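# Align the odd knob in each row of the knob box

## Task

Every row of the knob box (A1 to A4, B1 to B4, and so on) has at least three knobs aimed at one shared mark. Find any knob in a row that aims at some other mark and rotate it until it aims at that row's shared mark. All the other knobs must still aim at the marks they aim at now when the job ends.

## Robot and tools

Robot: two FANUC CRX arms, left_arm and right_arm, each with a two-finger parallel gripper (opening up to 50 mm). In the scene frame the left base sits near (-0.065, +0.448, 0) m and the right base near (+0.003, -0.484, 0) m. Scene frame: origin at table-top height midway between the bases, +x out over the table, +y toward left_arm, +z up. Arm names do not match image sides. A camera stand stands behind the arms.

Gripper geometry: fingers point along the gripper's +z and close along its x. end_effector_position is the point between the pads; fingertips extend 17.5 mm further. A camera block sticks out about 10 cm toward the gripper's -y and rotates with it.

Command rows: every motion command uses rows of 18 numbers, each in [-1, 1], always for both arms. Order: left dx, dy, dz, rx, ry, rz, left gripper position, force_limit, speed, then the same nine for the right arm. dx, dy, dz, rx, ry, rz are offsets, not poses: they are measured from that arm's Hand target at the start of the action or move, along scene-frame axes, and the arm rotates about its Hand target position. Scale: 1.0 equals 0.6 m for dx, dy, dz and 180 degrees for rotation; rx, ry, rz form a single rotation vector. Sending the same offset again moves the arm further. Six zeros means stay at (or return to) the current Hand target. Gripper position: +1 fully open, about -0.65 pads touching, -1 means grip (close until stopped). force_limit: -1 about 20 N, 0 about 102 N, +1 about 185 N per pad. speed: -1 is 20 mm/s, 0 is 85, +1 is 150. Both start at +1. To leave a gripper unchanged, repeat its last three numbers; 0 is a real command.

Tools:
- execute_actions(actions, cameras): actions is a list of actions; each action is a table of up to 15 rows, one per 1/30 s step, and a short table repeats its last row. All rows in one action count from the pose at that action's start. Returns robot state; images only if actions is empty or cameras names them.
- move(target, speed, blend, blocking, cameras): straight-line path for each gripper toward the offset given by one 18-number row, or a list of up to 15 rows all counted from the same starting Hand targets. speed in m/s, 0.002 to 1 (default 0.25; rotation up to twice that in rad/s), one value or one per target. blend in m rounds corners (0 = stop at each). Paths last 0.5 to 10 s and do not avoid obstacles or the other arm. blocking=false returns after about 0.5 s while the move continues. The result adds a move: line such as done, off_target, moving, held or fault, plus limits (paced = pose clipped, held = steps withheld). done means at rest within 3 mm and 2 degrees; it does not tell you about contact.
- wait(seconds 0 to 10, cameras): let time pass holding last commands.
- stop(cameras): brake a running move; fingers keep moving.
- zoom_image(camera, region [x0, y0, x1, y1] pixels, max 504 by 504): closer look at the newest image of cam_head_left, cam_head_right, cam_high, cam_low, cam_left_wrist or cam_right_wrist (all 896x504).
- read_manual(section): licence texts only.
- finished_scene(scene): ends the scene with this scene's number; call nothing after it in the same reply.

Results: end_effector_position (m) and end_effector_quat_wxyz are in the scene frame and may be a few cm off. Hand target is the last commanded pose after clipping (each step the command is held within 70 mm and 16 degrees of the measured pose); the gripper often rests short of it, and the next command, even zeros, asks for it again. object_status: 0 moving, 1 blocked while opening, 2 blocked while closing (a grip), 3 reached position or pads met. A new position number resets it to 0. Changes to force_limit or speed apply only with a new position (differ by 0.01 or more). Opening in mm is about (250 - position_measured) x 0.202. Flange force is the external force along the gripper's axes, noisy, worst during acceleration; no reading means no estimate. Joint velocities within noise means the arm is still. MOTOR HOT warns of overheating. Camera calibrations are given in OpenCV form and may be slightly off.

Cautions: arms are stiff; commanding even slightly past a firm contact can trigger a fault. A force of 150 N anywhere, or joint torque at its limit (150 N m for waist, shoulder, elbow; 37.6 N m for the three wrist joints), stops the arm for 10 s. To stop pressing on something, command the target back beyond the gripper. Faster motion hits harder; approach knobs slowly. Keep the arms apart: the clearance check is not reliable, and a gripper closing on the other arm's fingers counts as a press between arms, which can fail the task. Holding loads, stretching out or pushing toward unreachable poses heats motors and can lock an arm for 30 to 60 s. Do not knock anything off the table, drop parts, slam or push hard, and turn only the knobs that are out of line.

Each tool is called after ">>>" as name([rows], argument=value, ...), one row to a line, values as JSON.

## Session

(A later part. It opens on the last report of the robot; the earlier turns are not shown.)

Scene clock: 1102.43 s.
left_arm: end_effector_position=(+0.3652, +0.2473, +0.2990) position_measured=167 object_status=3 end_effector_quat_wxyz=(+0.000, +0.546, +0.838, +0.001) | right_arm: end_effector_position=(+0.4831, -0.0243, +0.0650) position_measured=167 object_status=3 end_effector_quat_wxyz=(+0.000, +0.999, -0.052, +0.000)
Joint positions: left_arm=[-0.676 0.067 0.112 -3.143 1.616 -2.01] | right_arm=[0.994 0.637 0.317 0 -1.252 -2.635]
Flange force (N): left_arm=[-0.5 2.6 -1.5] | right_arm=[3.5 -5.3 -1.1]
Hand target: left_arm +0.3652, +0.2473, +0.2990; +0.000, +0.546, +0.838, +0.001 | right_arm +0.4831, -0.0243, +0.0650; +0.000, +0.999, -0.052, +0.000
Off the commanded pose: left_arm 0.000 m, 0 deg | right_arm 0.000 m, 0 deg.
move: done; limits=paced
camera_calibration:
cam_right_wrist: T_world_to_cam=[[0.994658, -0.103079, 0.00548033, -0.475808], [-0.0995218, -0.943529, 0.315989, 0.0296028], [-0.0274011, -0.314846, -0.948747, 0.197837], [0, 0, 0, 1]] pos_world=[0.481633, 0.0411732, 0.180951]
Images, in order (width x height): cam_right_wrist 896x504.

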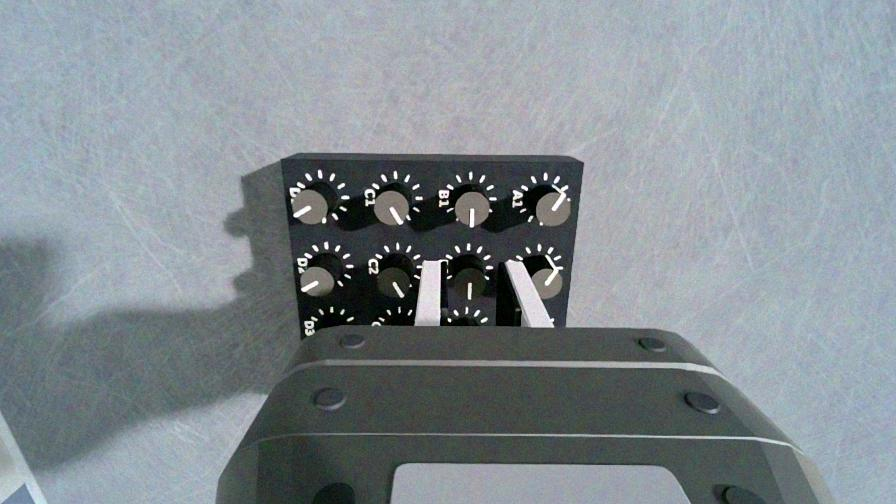

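>>> move([
  [0,0,0,0,0,0,-0.1,-1,0, 0,0,0.225,0,0,0.25,-0.1,-1,0],
  [0,0,0,0,0,0,-0.1,-1,0, -0.06,-0.4,0.3883,0,0,0.6,-0.1,-1,0],
  [0,0,0,0,0,0,-0.1,-1,0, -0.1322,-0.7938,0.3883,0,0,1,-0.1,-1,0],
], speed=0.5, blend=[0.05,0.05,0])

Scene clock: 1116.27 s.
left_arm: end_effector_position=(+0.3652, +0.2473, +0.2990) position_measured=167 object_status=3 end_effector_quat_wxyz=(+0.000, +0.546, +0.838, +0.001) | right_arm: end_effector_position=(+0.4037, -0.5006, +0.2980) position_measured=167 object_status=3 end_effector_quat_wxyz=(+0.000, +0.052, +0.999, +0.000)
Joint positions: left_arm=[-0.676 0.067 0.112 -3.143 1.616 -2.01] | right_arm=[0.321 -0.122 -0.074 0 -1.618 1.179]
Flange force (N): left_arm=[-0.7 2.4 -1.4] | right_arm=[-1.8 0.2 -3.5]
Hand target: left_arm +0.3652, +0.2473, +0.2990; +0.000, +0.546, +0.838, +0.001 | right_arm +0.4037, -0.5006, +0.2980; +0.000, +0.052, +0.999, +0.000
Off the commanded pose: left_arm 0.000 m, 0 deg | right_arm 0.000 m, 0 deg.
move: done

>>> move([
  [0.1647,-0.4122,-0.165,-0.0007,0,0.334,-0.1,-1,0, 0,0,0,0,0,0,-0.1,-1,0],
], speed=0.8, cameras=["cam_left_wrist"])

>>> zoom_image(camera="cam_left_wrist", region=[330, 30, 570, 270])

Scene clock: 1121.57 s.
left_arm: end_effector_position=(+0.4641, -0.0001, +0.2000) position_measured=167 object_status=3 end_effector_quat_wxyz=(+0.000, +0.053, +0.999, +0.000) | right_arm: end_effector_position=(+0.4037, -0.5006, +0.2980) position_measured=167 object_status=3 end_effector_quat_wxyz=(+0.000, +0.052, +0.999, +0.000)
Joint positions: left_arm=[-0.852 0.66 0.673 -3.141 1.583 -0.785] | right_arm=[0.321 -0.122 -0.074 0 -1.618 1.179]
Flange force (N): left_arm=[-9.8 -5.3 -2.2] | right_arm=[-2.3 1.2 -3.1]
Hand target: left_arm +0.4641, -0.0001, +0.2000; +0.000, +0.053, +0.999, +0.000 | right_arm +0.4037, -0.5006, +0.2980; +0.000, +0.052, +0.999, +0.000
Off the commanded pose: left_arm 0.000 m, 0 deg | right_arm 0.000 m, 0 deg.
move: done; limits=paced
camera_calibration:
cam_left_wrist: T_world_to_cam=[[-0.994728, 0.102481, -0.00359416, 0.473451], [0.0957008, 0.940362, 0.326435, -0.0875978], [0.0368333, 0.32437, -0.945213, 0.305734], [0, 0, 0, 1]] pos_world=[0.468077, -0.0653172, 0.31928]
Images, in order (width x height): cam_left_wrist 896x504.

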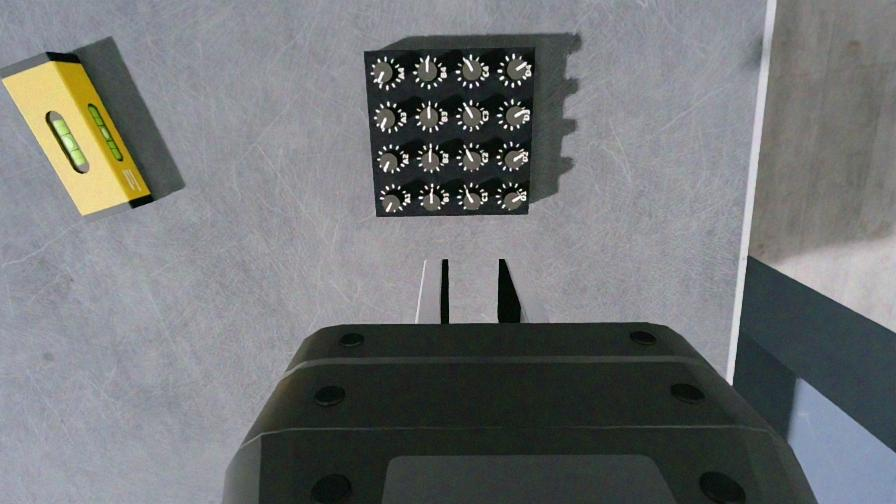

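Scaled by 2.100 from the camera's 896x504 image, which has a finer 1280x720 frame.

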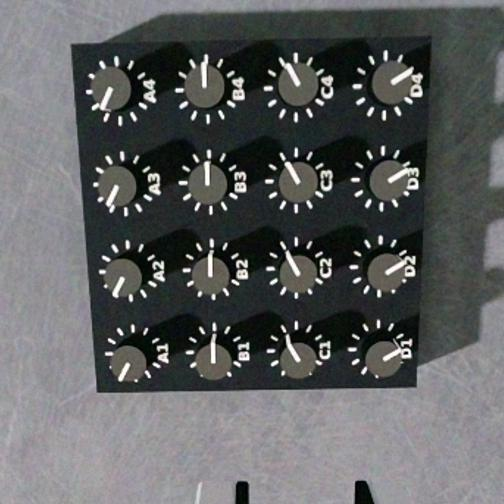

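>>> move([
  [0.0282,-0.0423,-0.225,0,0,0,-0.1,-1,0, 0,0,0,0,0,0,-0.1,-1,0],
], speed=0.3, cameras=["cam_left_wrist"])

>>> zoom_image(camera="cam_left_wrist", region=[386, 215, 546, 335])

>>> zoom_image(camera="cam_left_wrist", region=[440, 245, 500, 325])

Scene clock: 1127.80 s.
left_arm: end_effector_position=(+0.4810, -0.0255, +0.0651) position_measured=167 object_status=3 end_effector_quat_wxyz=(+0.000, +0.053, +0.999, -0.001) | right_arm: end_effector_position=(+0.4037, -0.5006, +0.2980) position_measured=167 object_status=3 end_effector_quat_wxyz=(+0.000, +0.052, +0.999, +0.000)
Joint positions: left_arm=[-0.856 0.791 0.571 -3.141 1.35 -0.781] | right_arm=[0.321 -0.122 -0.074 0 -1.618 1.179]
Flange force (N): left_arm=[-7.5 -4.4 0.6] | right_arm=[-3.4 1.1 -3.5]
Hand target: left_arm +0.4810, -0.0254, +0.0650; +0.000, +0.053, +0.999, +0.000 | right_arm +0.4037, -0.5006, +0.2980; +0.000, +0.052, +0.999, +0.000
Off the commanded pose: left_arm 0.000 m, 0 deg | right_arm 0.000 m, 0 deg.
move: done
camera_calibration:
cam_left_wrist: T_world_to_cam=[[-0.994725, 0.10251, -0.00371126, 0.492403], [0.0956967, 0.940421, 0.326267, -0.0212558], [0.0369358, 0.324191, -0.94527, 0.185787], [0, 0, 0, 1]] pos_world=[0.484977, -0.0907172, 0.184381]
Images, in order (width x height): cam_left_wrist 896x504.

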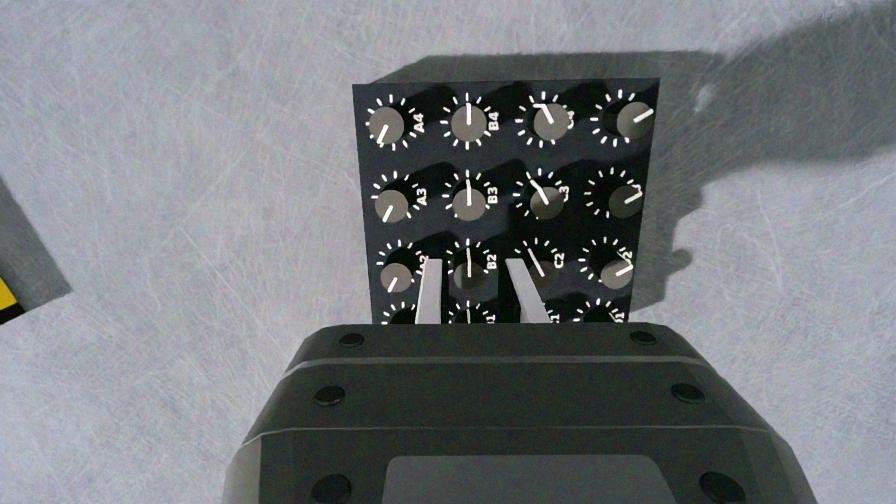

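Scaled by 3.150 from the camera's 896x504 image, which has a finer 1280x720 frame.

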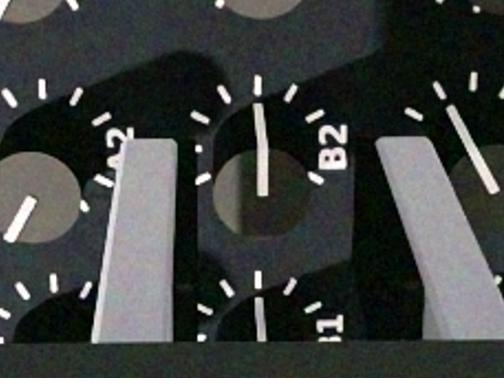

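Scaled by 6.300 from the camera's 896x504 image, which has a finer 1280x720 frame.

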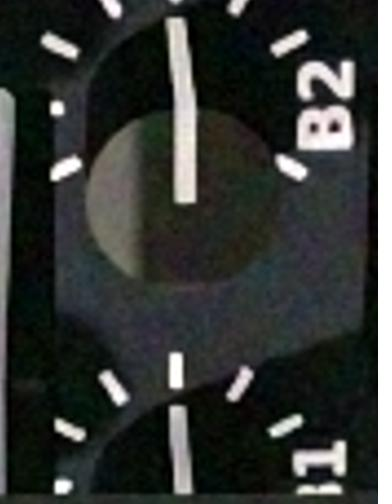

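>>> move([
  [0.0017,0,0,0,0,0,-0.1,-1,0, 0,0,0,0,0,0,-0.1,-1,0],
  [0.0017,0,-0.0367,0,0,0,-0.1,-1,0, 0,0,0,0,0,0,-0.1,-1,0],
  [0.0017,0,-0.0367,0,0,0,-1,-1,0, 0,0,0,0,0,0,-0.1,-1,0],
  [0.0017,0,-0.0367,0,0,0.5,-1,-1,0, 0,0,0,0,0,0,-0.1,-1,0],
  [0.0017,0,-0.0367,0,0,1,-1,-1,0, 0,0,0,0,0,0,-0.1,-1,0],
  [0.0017,0,-0.0367,0,0,1,-0.1,-1,0, 0,0,0,0,0,0,-0.1,-1,0],
  [0.0017,0,0,0,0,1,-0.1,-1,0, 0,0,0,0,0,0,-0.1,-1,0],
], speed=[0.1,0.15,0.1,0.8,0.8,0.1,0.2], blend=[0.001,0,0,0.02,0,0,0], cameras=["cam_left_wrist"])

>>> zoom_image(camera="cam_left_wrist", region=[440, 245, 500, 325])

>>> move([
  [0,0,0,0,0,-0.5,-0.1,-1,0, 0,0,0,0,0,0,-0.1,-1,0],
  [0,0,0,0,0,-1,-0.1,-1,0, 0,0,0,0,0,0,-0.1,-1,0],
], speed=0.8, blend=0.02, cameras=["cam_left_wrist"])

>>> zoom_image(camera="cam_left_wrist", region=[440, 245, 500, 325])

Scene clock: 1144.03 s.
left_arm: end_effector_position=(+0.4820, -0.0254, +0.0650) position_measured=167 object_status=3 end_effector_quat_wxyz=(+0.000, +0.999, -0.053, +0.000) | right_arm: end_effector_position=(+0.4037, -0.5006, +0.2980) position_measured=167 object_status=3 end_effector_quat_wxyz=(+0.000, +0.052, +0.999, +0.000)
Joint positions: left_arm=[-0.855 0.794 0.576 -3.142 1.353 2.36] | right_arm=[0.321 -0.122 -0.074 0 -1.618 1.179]
Flange force (N): left_arm=[8.4 4.8 -0.1] | right_arm=[-2.1 1.3 -3.9]
Hand target: left_arm +0.4820, -0.0254, +0.0650; +0.000, +0.999, -0.053, +0.000 | right_arm +0.4037, -0.5006, +0.2980; +0.000, +0.052, +0.999, +0.000
Off the commanded pose: left_arm 0.000 m, 0 deg | right_arm 0.000 m, 0 deg.
move: done; blend cut to 0.0005 m at target 1; limits=paced
camera_calibration:
cam_left_wrist: T_world_to_cam=[[0.994728, -0.102485, -0.0036039, -0.470758], [-0.0957043, -0.940393, 0.326346, 0.0230533], [-0.0368346, -0.324281, -0.945243, 0.20471], [0, 0, 0, 1]] pos_world=[0.478023, 0.0398172, 0.184281]
Images, in order (width x height): cam_left_wrist 896x504.

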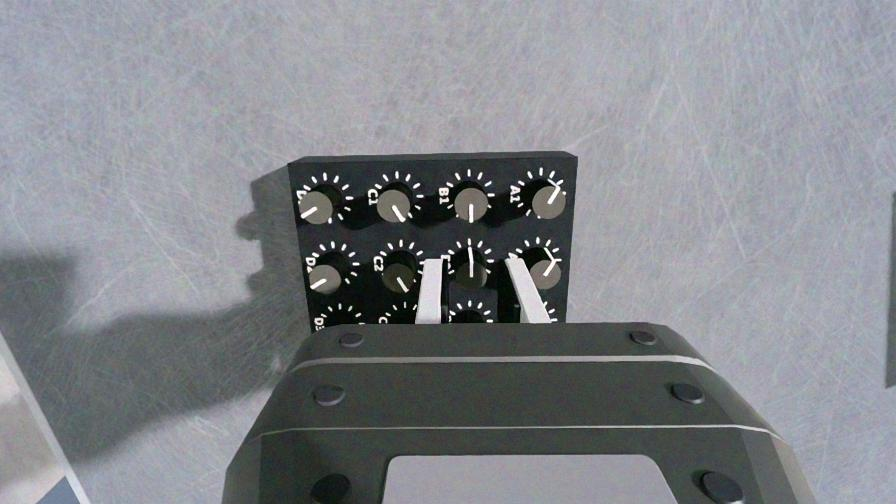

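Scaled by 6.300 from the camera's 896x504 image, which has a finer 1280x720 frame.

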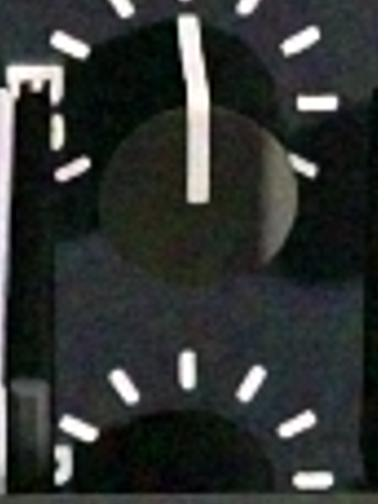

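Scene clock: 1146.73 s.
left_arm: end_effector_position=(+0.4820, -0.0254, +0.0650) position_measured=167 object_status=3 end_effector_quat_wxyz=(+0.000, +0.053, +0.999, +0.000) | right_arm: end_effector_position=(+0.4037, -0.5006, +0.2980) position_measured=167 object_status=3 end_effector_quat_wxyz=(+0.000, +0.052, +0.999, +0.000)
Joint positions: left_arm=[-0.855 0.793 0.575 -3.141 1.352 -0.782] | right_arm=[0.321 -0.122 -0.074 0 -1.618 1.179]
Flange force (N): left_arm=[-9.3 -5.3 0.3] | right_arm=[-2.2 1.0 -3.7]
Hand target: left_arm +0.4820, -0.0254, +0.0650; +0.000, +0.053, +0.999, +0.000 | right_arm +0.4037, -0.5006, +0.2980; +0.000, +0.052, +0.999, +0.000
Off the commanded pose: left_arm 0.000 m, 0 deg | right_arm 0.000 m, 0 deg.
move: done; limits=paced
camera_calibration:
cam_left_wrist: T_world_to_cam=[[-0.994728, 0.102481, -0.00359416, 0.493375], [0.0957008, 0.940362, 0.326435, -0.0213569], [0.0368333, 0.32437, -0.945213, 0.18571], [0, 0, 0, 1]] pos_world=[0.485977, -0.0907172, 0.18428]
Images, in order (width x height): cam_left_wrist 896x504.

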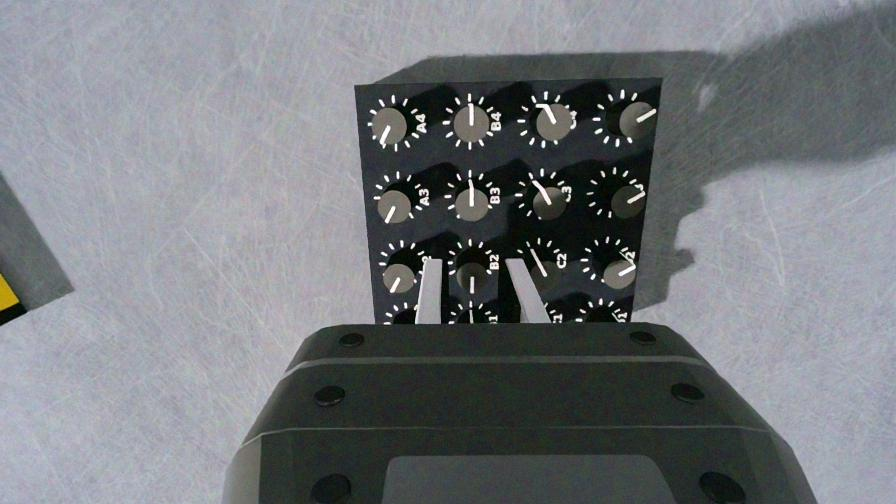

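Scaled by 6.300 from the camera's 896x504 image, which has a finer 1280x720 frame.

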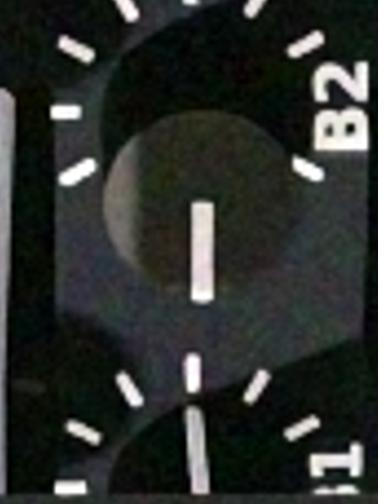

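>>> move([
  [0,0,0,0,0,0.5,-0.1,-1,0, 0,0,0,0,0,0,-0.1,-1,0],
  [0,0,0,0,0,1,-0.1,-1,0, 0,0,0,0,0,0,-0.1,-1,0],
  [0,0,-0.0367,0,0,1,-0.1,-1,0, 0,0,0,0,0,0,-0.1,-1,0],
  [0,0,-0.0367,0,0,1,-1,-1,0, 0,0,0,0,0,0,-0.1,-1,0],
  [0,0,-0.0367,0,0,0.5,-1,-1,0, 0,0,0,0,0,0,-0.1,-1,0],
  [0,0,-0.0367,0,0,0,-1,-1,0, 0,0,0,0,0,0,-0.1,-1,0],
  [0,0,-0.0367,0,0,0,-0.1,-1,0, 0,0,0,0,0,0,-0.1,-1,0],
  [0,0,0,0,0,0,-0.1,-1,0, 0,0,0,0,0,0,-0.1,-1,0],
], speed=[0.8,0.8,0.15,0.1,0.8,0.8,0.1,0.2], blend=[0.02,0,0,0,0.02,0,0,0], cameras=["cam_left_wrist"])

>>> zoom_image(camera="cam_left_wrist", region=[440, 245, 500, 325])

Scene clock: 1162.10 s.
left_arm: end_effector_position=(+0.4820, -0.0254, +0.0650) position_measured=167 object_status=3 end_effector_quat_wxyz=(+0.000, +0.053, +0.999, +0.000) | right_arm: end_effector_position=(+0.4037, -0.5006, +0.2980) position_measured=167 object_status=3 end_effector_quat_wxyz=(+0.000, +0.052, +0.999, +0.000)
Joint positions: left_arm=[-0.855 0.793 0.575 -3.141 1.352 -0.782] | right_arm=[0.321 -0.122 -0.074 0 -1.618 1.179]
Flange force (N): left_arm=[-8.6 -5.0 0.3] | right_arm=[-1.6 0.6 -3.5]
Hand target: left_arm +0.4820, -0.0254, +0.0650; +0.000, +0.053, +0.999, +0.000 | right_arm +0.4037, -0.5006, +0.2980; +0.000, +0.052, +0.999, +0.000
Off the commanded pose: left_arm 0.000 m, 0 deg | right_arm 0.000 m, 0 deg.
move: done; limits=paced
camera_calibration:
cam_left_wrist: T_world_to_cam=[[-0.994728, 0.102485, -0.0036039, 0.493377], [0.0957043, 0.940393, 0.326346, -0.0213396], [0.0368346, 0.324281, -0.945243, 0.185707], [0, 0, 0, 1]] pos_world=[0.485977, -0.0907172, 0.184281]
Images, in order (width x height): cam_left_wrist 896x504.

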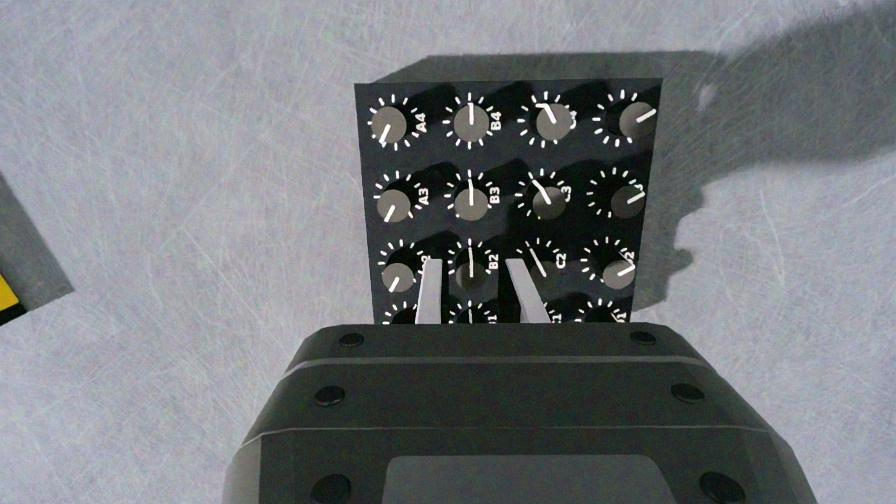

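Scaled by 6.300 from the camera's 896x504 image, which has a finer 1280x720 frame.

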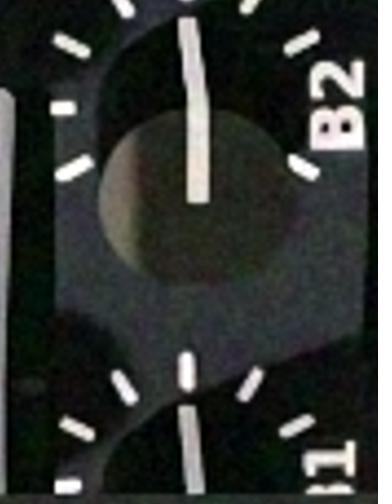

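>>> finished_scene(scene=1)

The scene is finished: the task was done.


## Next scene

The same job, from a new start.

>>> execute_actions(actions=[])

Scene clock: 0.00 s.
left_arm: end_effector_position=(+0.1790, -0.1054, +0.1641) position_measured=3 object_status=3 end_effector_quat_wxyz=(+0.142, +0.535, +0.596, -0.582) | right_arm: end_effector_position=(+0.1883, -0.6763, +0.1324) position_measured=3 object_status=3 end_effector_quat_wxyz=(-0.124, +0.753, +0.563, +0.318)
Joint positions: left_arm=[-0.595 0.394 -0.662 1.549 -1.253 -0.432] | right_arm=[-1.03 -0.049 -0.411 -0.595 -1.589 0.884]
Joint velocities: within noise
Flange force (N): no reading
Hand target: left_arm +0.1790, -0.1054, +0.1641; +0.142, +0.535, +0.596, -0.582 | right_arm +0.1883, -0.6763, +0.1324; -0.124, +0.753, +0.563, +0.318
Tool commands: left_gripper/position=+1.0 left_gripper/force_limit=+1.0 left_gripper/speed=+1.0 right_gripper/position=+1.0 right_gripper/force_limit=+1.0 right_gripper/speed=+1.0
camera_calibration:
cam_left_wrist: T_world_to_cam=[[-0.392141, 0.470076, -0.79073, 0.260626], [0.90506, 0.0433537, -0.423068, -0.0659949], [-0.164593, -0.881561, -0.442448, 0.142938], [0, 0, 0, 1]] pos_world=[0.185458, 0.00635582, 0.241407]
cam_right_wrist: T_world_to_cam=[[0.160337, 0.766586, 0.621802, 0.41345], [0.772142, -0.489837, 0.404791, -0.505321], [0.614889, 0.415216, -0.670453, 0.384309], [0, 0, 0, 1]] pos_world=[0.0875815, -0.724042, 0.205126]

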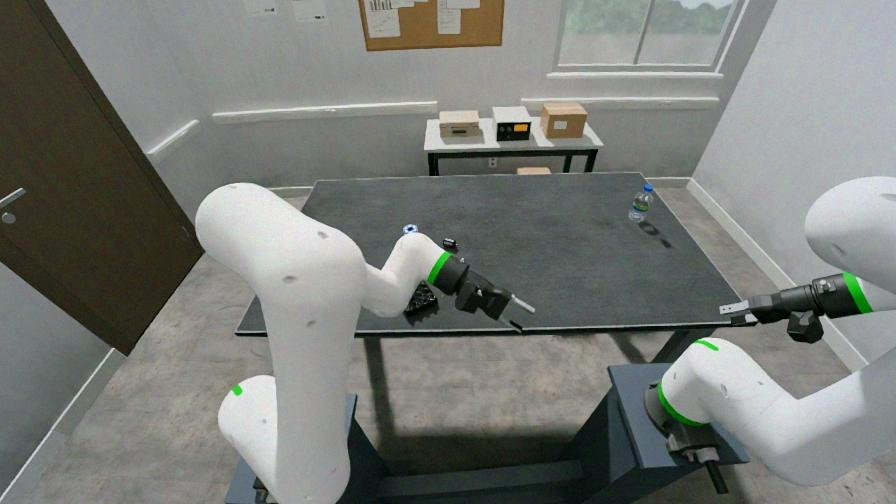

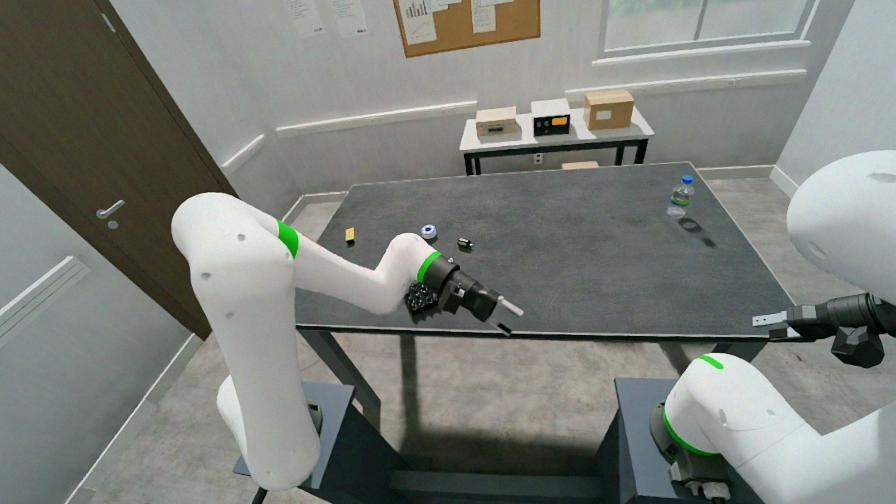

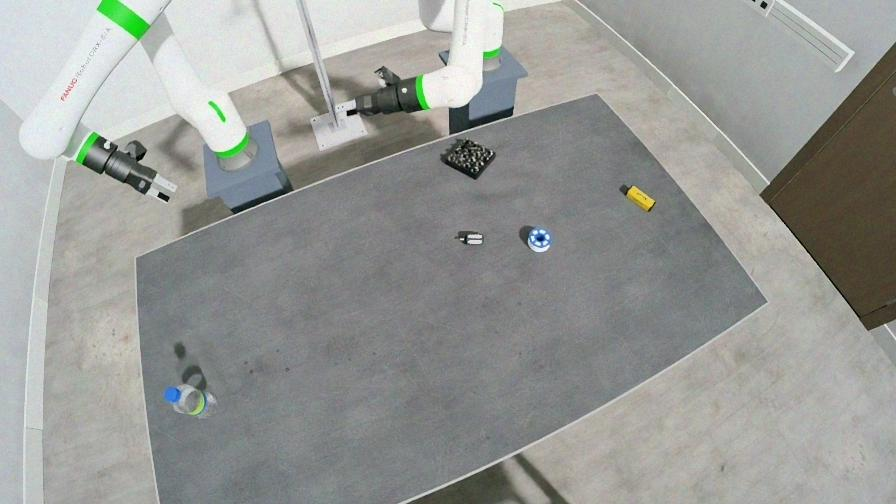

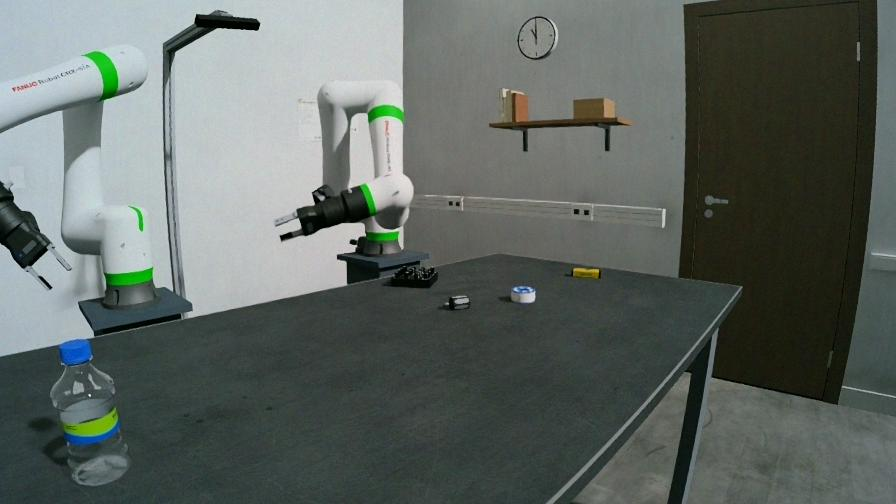

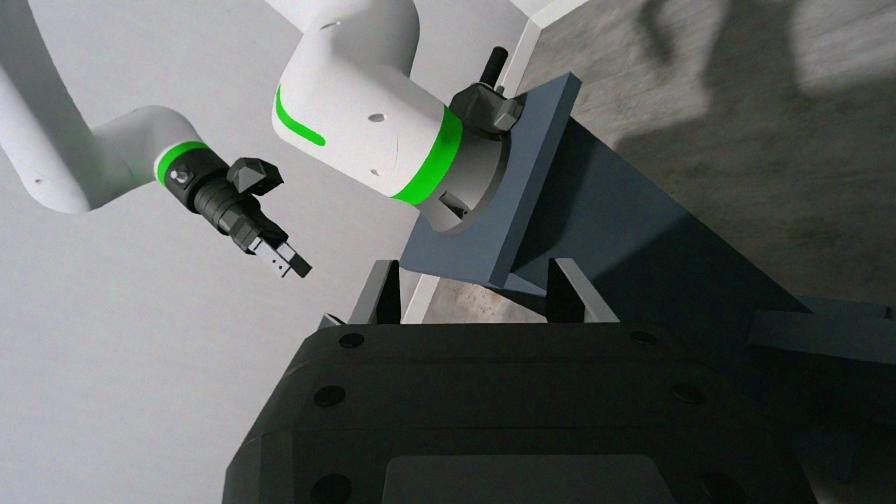

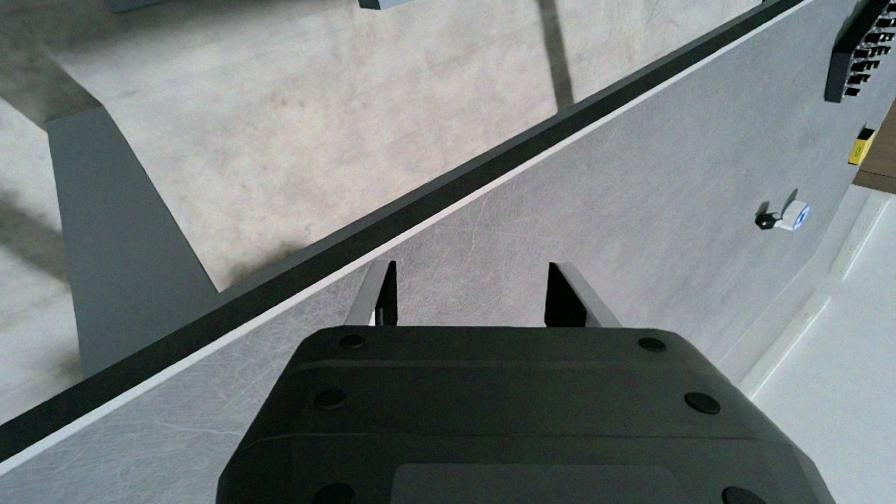

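>>> move([
  [0.3833,0.5073,0.0598,0.3495,-0.2124,-0.0294,-0.1,-1,0, 0,0,0,0,0,0,1,1,1],
], speed=0.6, cameras=["cam_left_wrist"])

>>> zoom_image(camera="cam_left_wrist", region=[320, 10, 580, 270])

Scene clock: 24.57 s.
left_arm: end_effector_position=(+0.4090, +0.1990, +0.2000) position_measured=167 object_status=3 end_effector_quat_wxyz=(+0.000, +0.707, +0.708, +0.000) | right_arm: end_effector_position=(+0.1883, -0.6763, +0.1324) position_measured=3 object_status=3 end_effector_quat_wxyz=(-0.124, +0.753, +0.563, +0.318)
Joint positions: left_arm=[-0.2 0.235 0.073 0 -1.409 0.24] | right_arm=[-1.03 -0.049 -0.411 -0.595 -1.589 0.884]
Flange force (N): left_arm=[-0.3 3.5 -0.7] | right_arm=[1.2 3.1 -2.5]
Hand target: left_arm +0.4090, +0.1990, +0.2000; +0.000, +0.707, +0.708, +0.000 | right_arm +0.1883, -0.6763, +0.1324; -0.124, +0.753, +0.563, +0.318
Off the commanded pose: left_arm 0.000 m, 0 deg | right_arm 0.000 m, 0 deg.
move: done
camera_calibration:
cam_left_wrist: T_world_to_cam=[[-0.00390708, 0.999985, -0.00393689, -0.185459], [0.94485, 0.00498087, 0.327465, -0.43085], [0.32748, -0.00244034, -0.944855, 0.189256], [0, 0, 0, 1]] pos_world=[0.344387, 0.188064, 0.319178]
Images, in order (width x height): cam_left_wrist 896x504.

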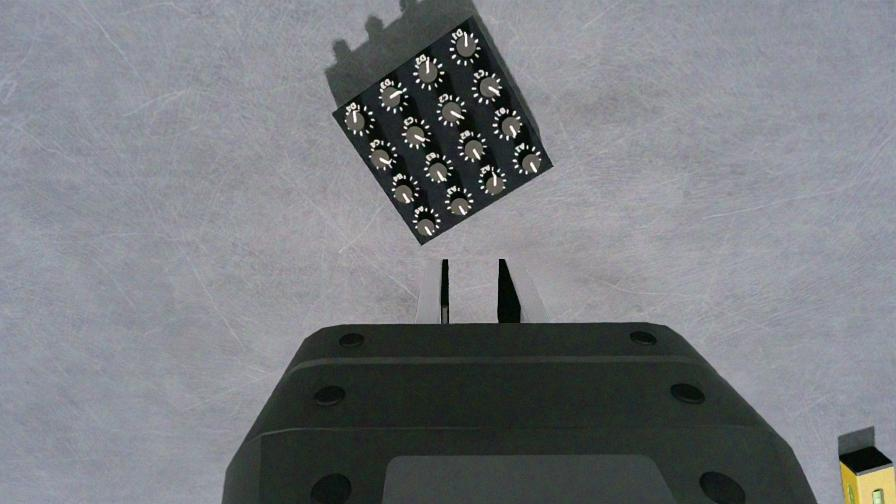

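Scaled by 1.938 from the camera's 896x504 image, which has a finer 1280x720 frame.

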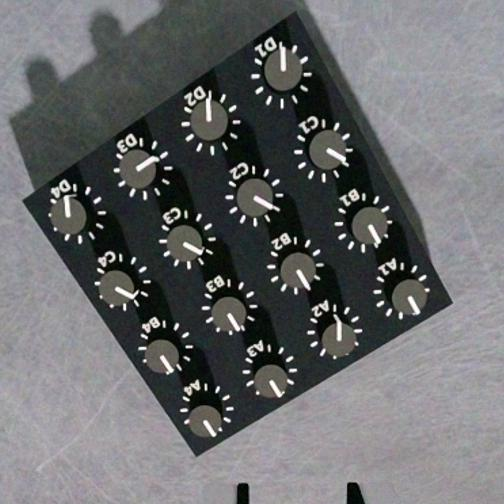

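>>> move([
  [-0.0137,0.0373,-0.225,0,0,0.1783,-0.1,-1,0, 0,0,0,0,0,0,1,1,1],
], speed=0.3, cameras=["cam_left_wrist"])

>>> zoom_image(camera="cam_left_wrist", region=[386, 215, 546, 335])

Scene clock: 40.50 s.
left_arm: end_effector_position=(+0.4009, +0.2214, +0.0650) position_measured=167 object_status=3 end_effector_quat_wxyz=(+0.000, +0.483, +0.875, +0.000) | right_arm: end_effector_position=(+0.1883, -0.6763, +0.1324) position_measured=3 object_status=3 end_effector_quat_wxyz=(-0.124, +0.753, +0.563, +0.318)
Joint positions: left_arm=[-0.16 0.296 -0.181 0 -1.093 0.761] | right_arm=[-1.03 -0.049 -0.411 -0.595 -1.589 0.884]
Flange force (N): left_arm=[-1.7 3.3 0.3] | right_arm=[0.9 3.3 -2.0]
Hand target: left_arm +0.4008, +0.2213, +0.0650; +0.000, +0.484, +0.875, +0.000 | right_arm +0.1883, -0.6763, +0.1324; -0.124, +0.753, +0.563, +0.318
Off the commanded pose: left_arm 0.000 m, 0 deg | right_arm 0.000 m, 0 deg.
move: done
camera_calibration:
cam_left_wrist: T_world_to_cam=[[-0.534717, 0.845022, -0.00392387, 0.038623], [0.797747, 0.506322, 0.327473, -0.431101], [0.278708, 0.171975, -0.944853, 0.0454594], [0, 0, 0, 1]] pos_world=[0.351892, 0.177821, 0.184278]
Images, in order (width x height): cam_left_wrist 896x504.

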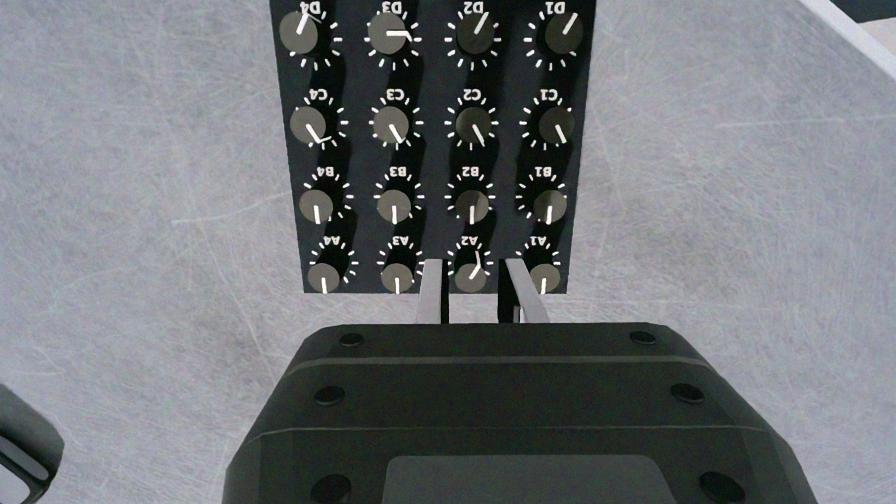

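Scaled by 3.150 from the camera's 896x504 image, which has a finer 1280x720 frame.

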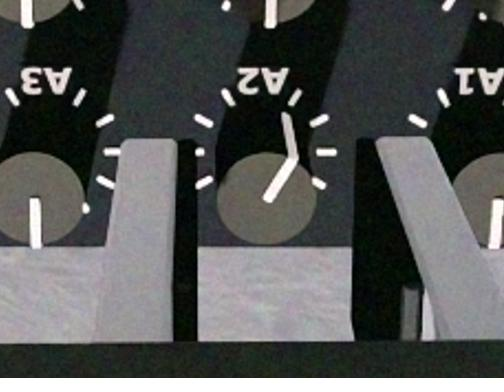

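>>> move([
  [0.0011,-0.0002,-0.035,0,0,0,-0.1,-1,0, 0,0,0,0,0,0,1,1,1],
  [0.0011,-0.0002,-0.035,0,0,0,-1,-1,0, 0,0,0,0,0,0,1,1,1],
  [0.0011,-0.0002,-0.035,0,0,-0.8333,-1,-1,0, 0,0,0,0,0,0,1,1,1],
  [0.0011,-0.0002,-0.035,0,0,-0.8333,-0.1,-1,0, 0,0,0,0,0,0,1,1,1],
  [0.0011,-0.0002,0.01,0,0,-0.8333,-0.1,-1,0, 0,0,0,0,0,0,1,1,1],
], speed=[0.15,0.1,0.8,0.1,0.2], blocking=false)

Scene clock: 46.67 s.
left_arm: end_effector_position=(+0.4014, +0.2212, +0.0448) position_measured=167 object_status=3 end_effector_quat_wxyz=(+0.000, +0.484, +0.875, +0.000) | right_arm: end_effector_position=(+0.1883, -0.6763, +0.1324) position_measured=3 object_status=3 end_effector_quat_wxyz=(-0.124, +0.753, +0.563, +0.318)
Joint positions: left_arm=[-0.16 0.322 -0.201 0 -1.048 0.761] | right_arm=[-1.03 -0.049 -0.411 -0.595 -1.589 0.884]
Joint velocities: left_arm=[0 0.035 -0.024 -0.001 0.062 0] | right_arm=[within noise]
Flange force (N): left_arm=[-2.4 3.7 1.0] | right_arm=[1.6 2.6 -1.7]
Hand target: left_arm +0.4015, +0.2212, +0.0440; +0.000, +0.484, +0.875, +0.000 | right_arm +0.1883, -0.6763, +0.1324; -0.124, +0.753, +0.563, +0.318
Tool commands: left_gripper/position=-0.1 left_gripper/force_limit=-1.0 left_gripper/speed=+0.0 right_gripper/position=+1.0 right_gripper/force_limit=+1.0 right_gripper/speed=+1.0
Off the commanded pose: left_arm 0.026 m, 150 deg | right_arm 0.000 m, 0 deg.
move: running; path passed 1 of 5 targets; target 2's new numbers were not sent; target 4's new numbers were not sent

>>> wait(seconds=10, cameras=["cam_left_wrist"])

>>> move([
  [-0.0906,-0.11,0,0,0,-0.1667,-0.1,-1,0, 0,0,0,0,0,0,1,1,1],
  [-0.0906,-0.11,-0.045,0,0,-0.1667,-0.1,-1,0, 0,0,0,0,0,0,1,1,1],
  [-0.0906,-0.11,-0.045,0,0,-0.1667,-1,-1,0, 0,0,0,0,0,0,1,1,1],
  [-0.0906,-0.11,-0.045,0,0,0.1667,-1,-1,0, 0,0,0,0,0,0,1,1,1],
  [-0.0906,-0.11,-0.045,0,0,0.1667,-0.1,-1,0, 0,0,0,0,0,0,1,1,1],
  [-0.0906,-0.11,0,0,0,0.1667,-0.1,-1,0, 0,0,0,0,0,0,1,1,1],
  [-0.029,-0.115,0.215,0,0,0.1667,-0.1,-1,0, 0,0,0,0,0,0,1,1,1],
], speed=[0.3,0.15,0.1,0.8,0.1,0.2,0.4], blend=[0.005,0,0,0,0,0.01,0], cameras=["cam_left_wrist"])

>>> zoom_image(camera="cam_left_wrist", region=[320, 10, 580, 270])

Scene clock: 58.97 s.
left_arm: end_effector_position=(+0.4015, +0.2212, +0.0710) position_measured=167 object_status=3 end_effector_quat_wxyz=(+0.000, +0.971, -0.240, +0.000) | right_arm: end_effector_position=(+0.1883, -0.6763, +0.1324) position_measured=3 object_status=3 end_effector_quat_wxyz=(-0.124, +0.753, +0.563, +0.318)
Joint positions: left_arm=[-0.16 0.292 -0.172 0 -1.108 -1.857] | right_arm=[-1.03 -0.049 -0.411 -0.595 -1.589 0.884]
Flange force (N): left_arm=[4.1 -1.3 0.1] | right_arm=[1.4 3.3 -3.0]
Hand target: left_arm +0.4015, +0.2212, +0.0710; +0.000, +0.971, -0.240, +0.000 | right_arm +0.1883, -0.6763, +0.1324; -0.124, +0.753, +0.563, +0.318
Tool commands: left_gripper/position=-0.1 left_gripper/force_limit=-1.0 left_gripper/speed=+0.0 right_gripper/position=+1.0 right_gripper/force_limit=+1.0 right_gripper/speed=+1.0
Off the commanded pose: left_arm 0.000 m, 0 deg | right_arm 0.000 m, 0 deg.
earlier move: done; limits=paced
wait: 0.00 of 10 s (the move ended)
camera_calibration:
cam_left_wrist: T_world_to_cam=[[0.885599, -0.464434, -0.00388561, -0.241441], [-0.437711, -0.837381, 0.327417, 0.359864], [-0.155317, -0.288259, -0.944872, 0.326966], [0, 0, 0, 1]] pos_world=[0.42212, 0.28346, 0.190178]
Images, in order (width x height): cam_left_wrist 896x504.

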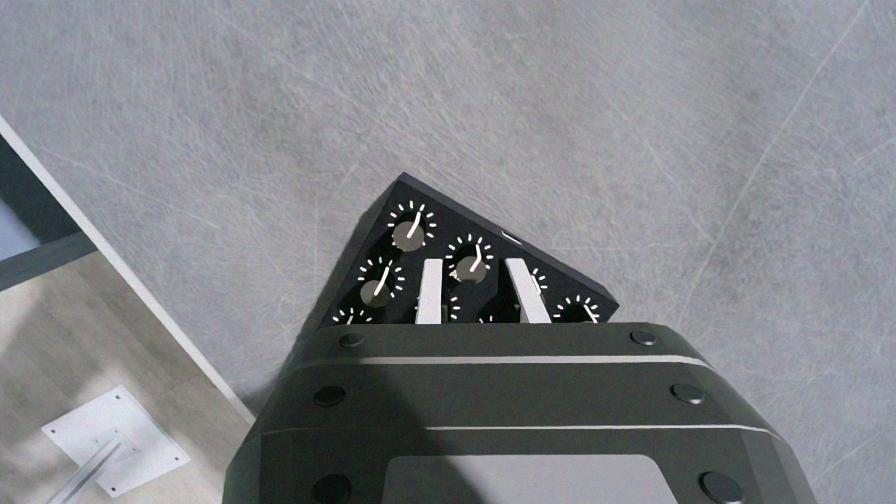

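Scene clock: 63.80 s.
left_arm: end_effector_position=(+0.3841, +0.1522, +0.2000) position_measured=167 object_status=3 end_effector_quat_wxyz=(+0.000, +1.000, +0.019, +0.000) | right_arm: end_effector_position=(+0.1883, -0.6763, +0.1324) position_measured=3 object_status=3 end_effector_quat_wxyz=(-0.124, +0.753, +0.563, +0.318)
Joint positions: left_arm=[-0.299 0.241 0.08 0 -1.41 -1.194] | right_arm=[-1.03 -0.049 -0.411 -0.595 -1.589 0.884]
Flange force (N): left_arm=[4.0 1.4 -1.1] | right_arm=[1.3 3.2 -2.8]
Hand target: left_arm +0.3841, +0.1522, +0.2000; +0.000, +1.000, +0.019, +0.000 | right_arm +0.1883, -0.6763, +0.1324; -0.124, +0.753, +0.563, +0.318
Off the commanded pose: left_arm 0.000 m, 0 deg | right_arm 0.000 m, 0 deg.
move: done
camera_calibration:
cam_left_wrist: T_world_to_cam=[[0.999164, 0.0406821, -0.00399968, -0.378065], [0.0397486, -0.944046, 0.327411, 0.0850479], [0.00954388, -0.327296, -0.944874, 0.36887], [0, 0, 0, 1]] pos_world=[0.370848, 0.216399, 0.319178]
Images, in order (width x height): cam_left_wrist 896x504.

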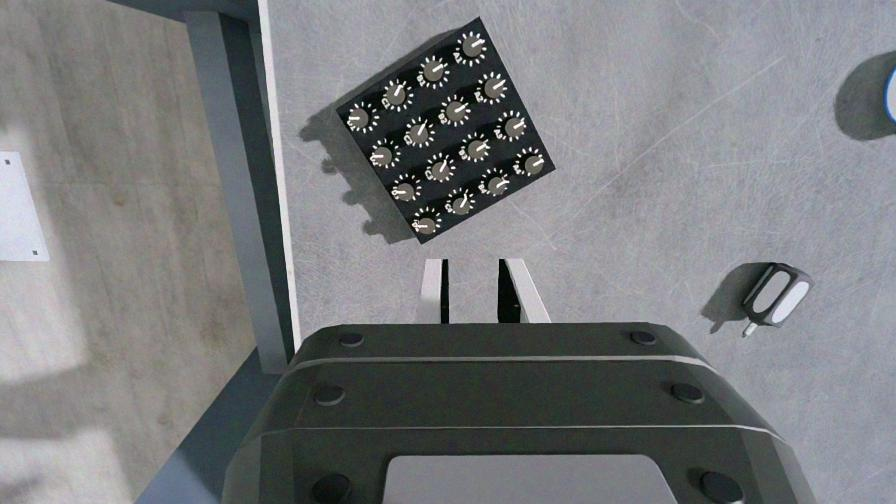

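Scaled by 1.938 from the camera's 896x504 image, which has a finer 1280x720 frame.

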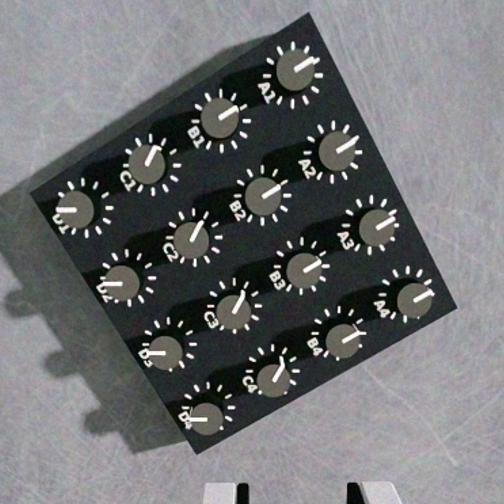

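>>> zoom_image(camera="cam_left_wrist", region=[440, 20, 560, 140])

Scaled by 4.200 from the camera's 896x504 image, which has a finer 1280x720 frame.

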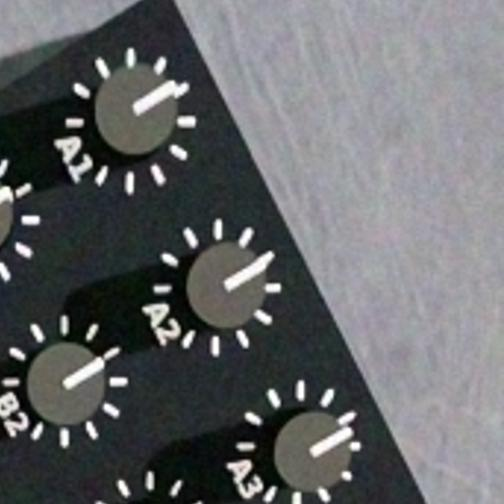

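>>> finished_scene(scene=2)

The scene is finished: the task was done.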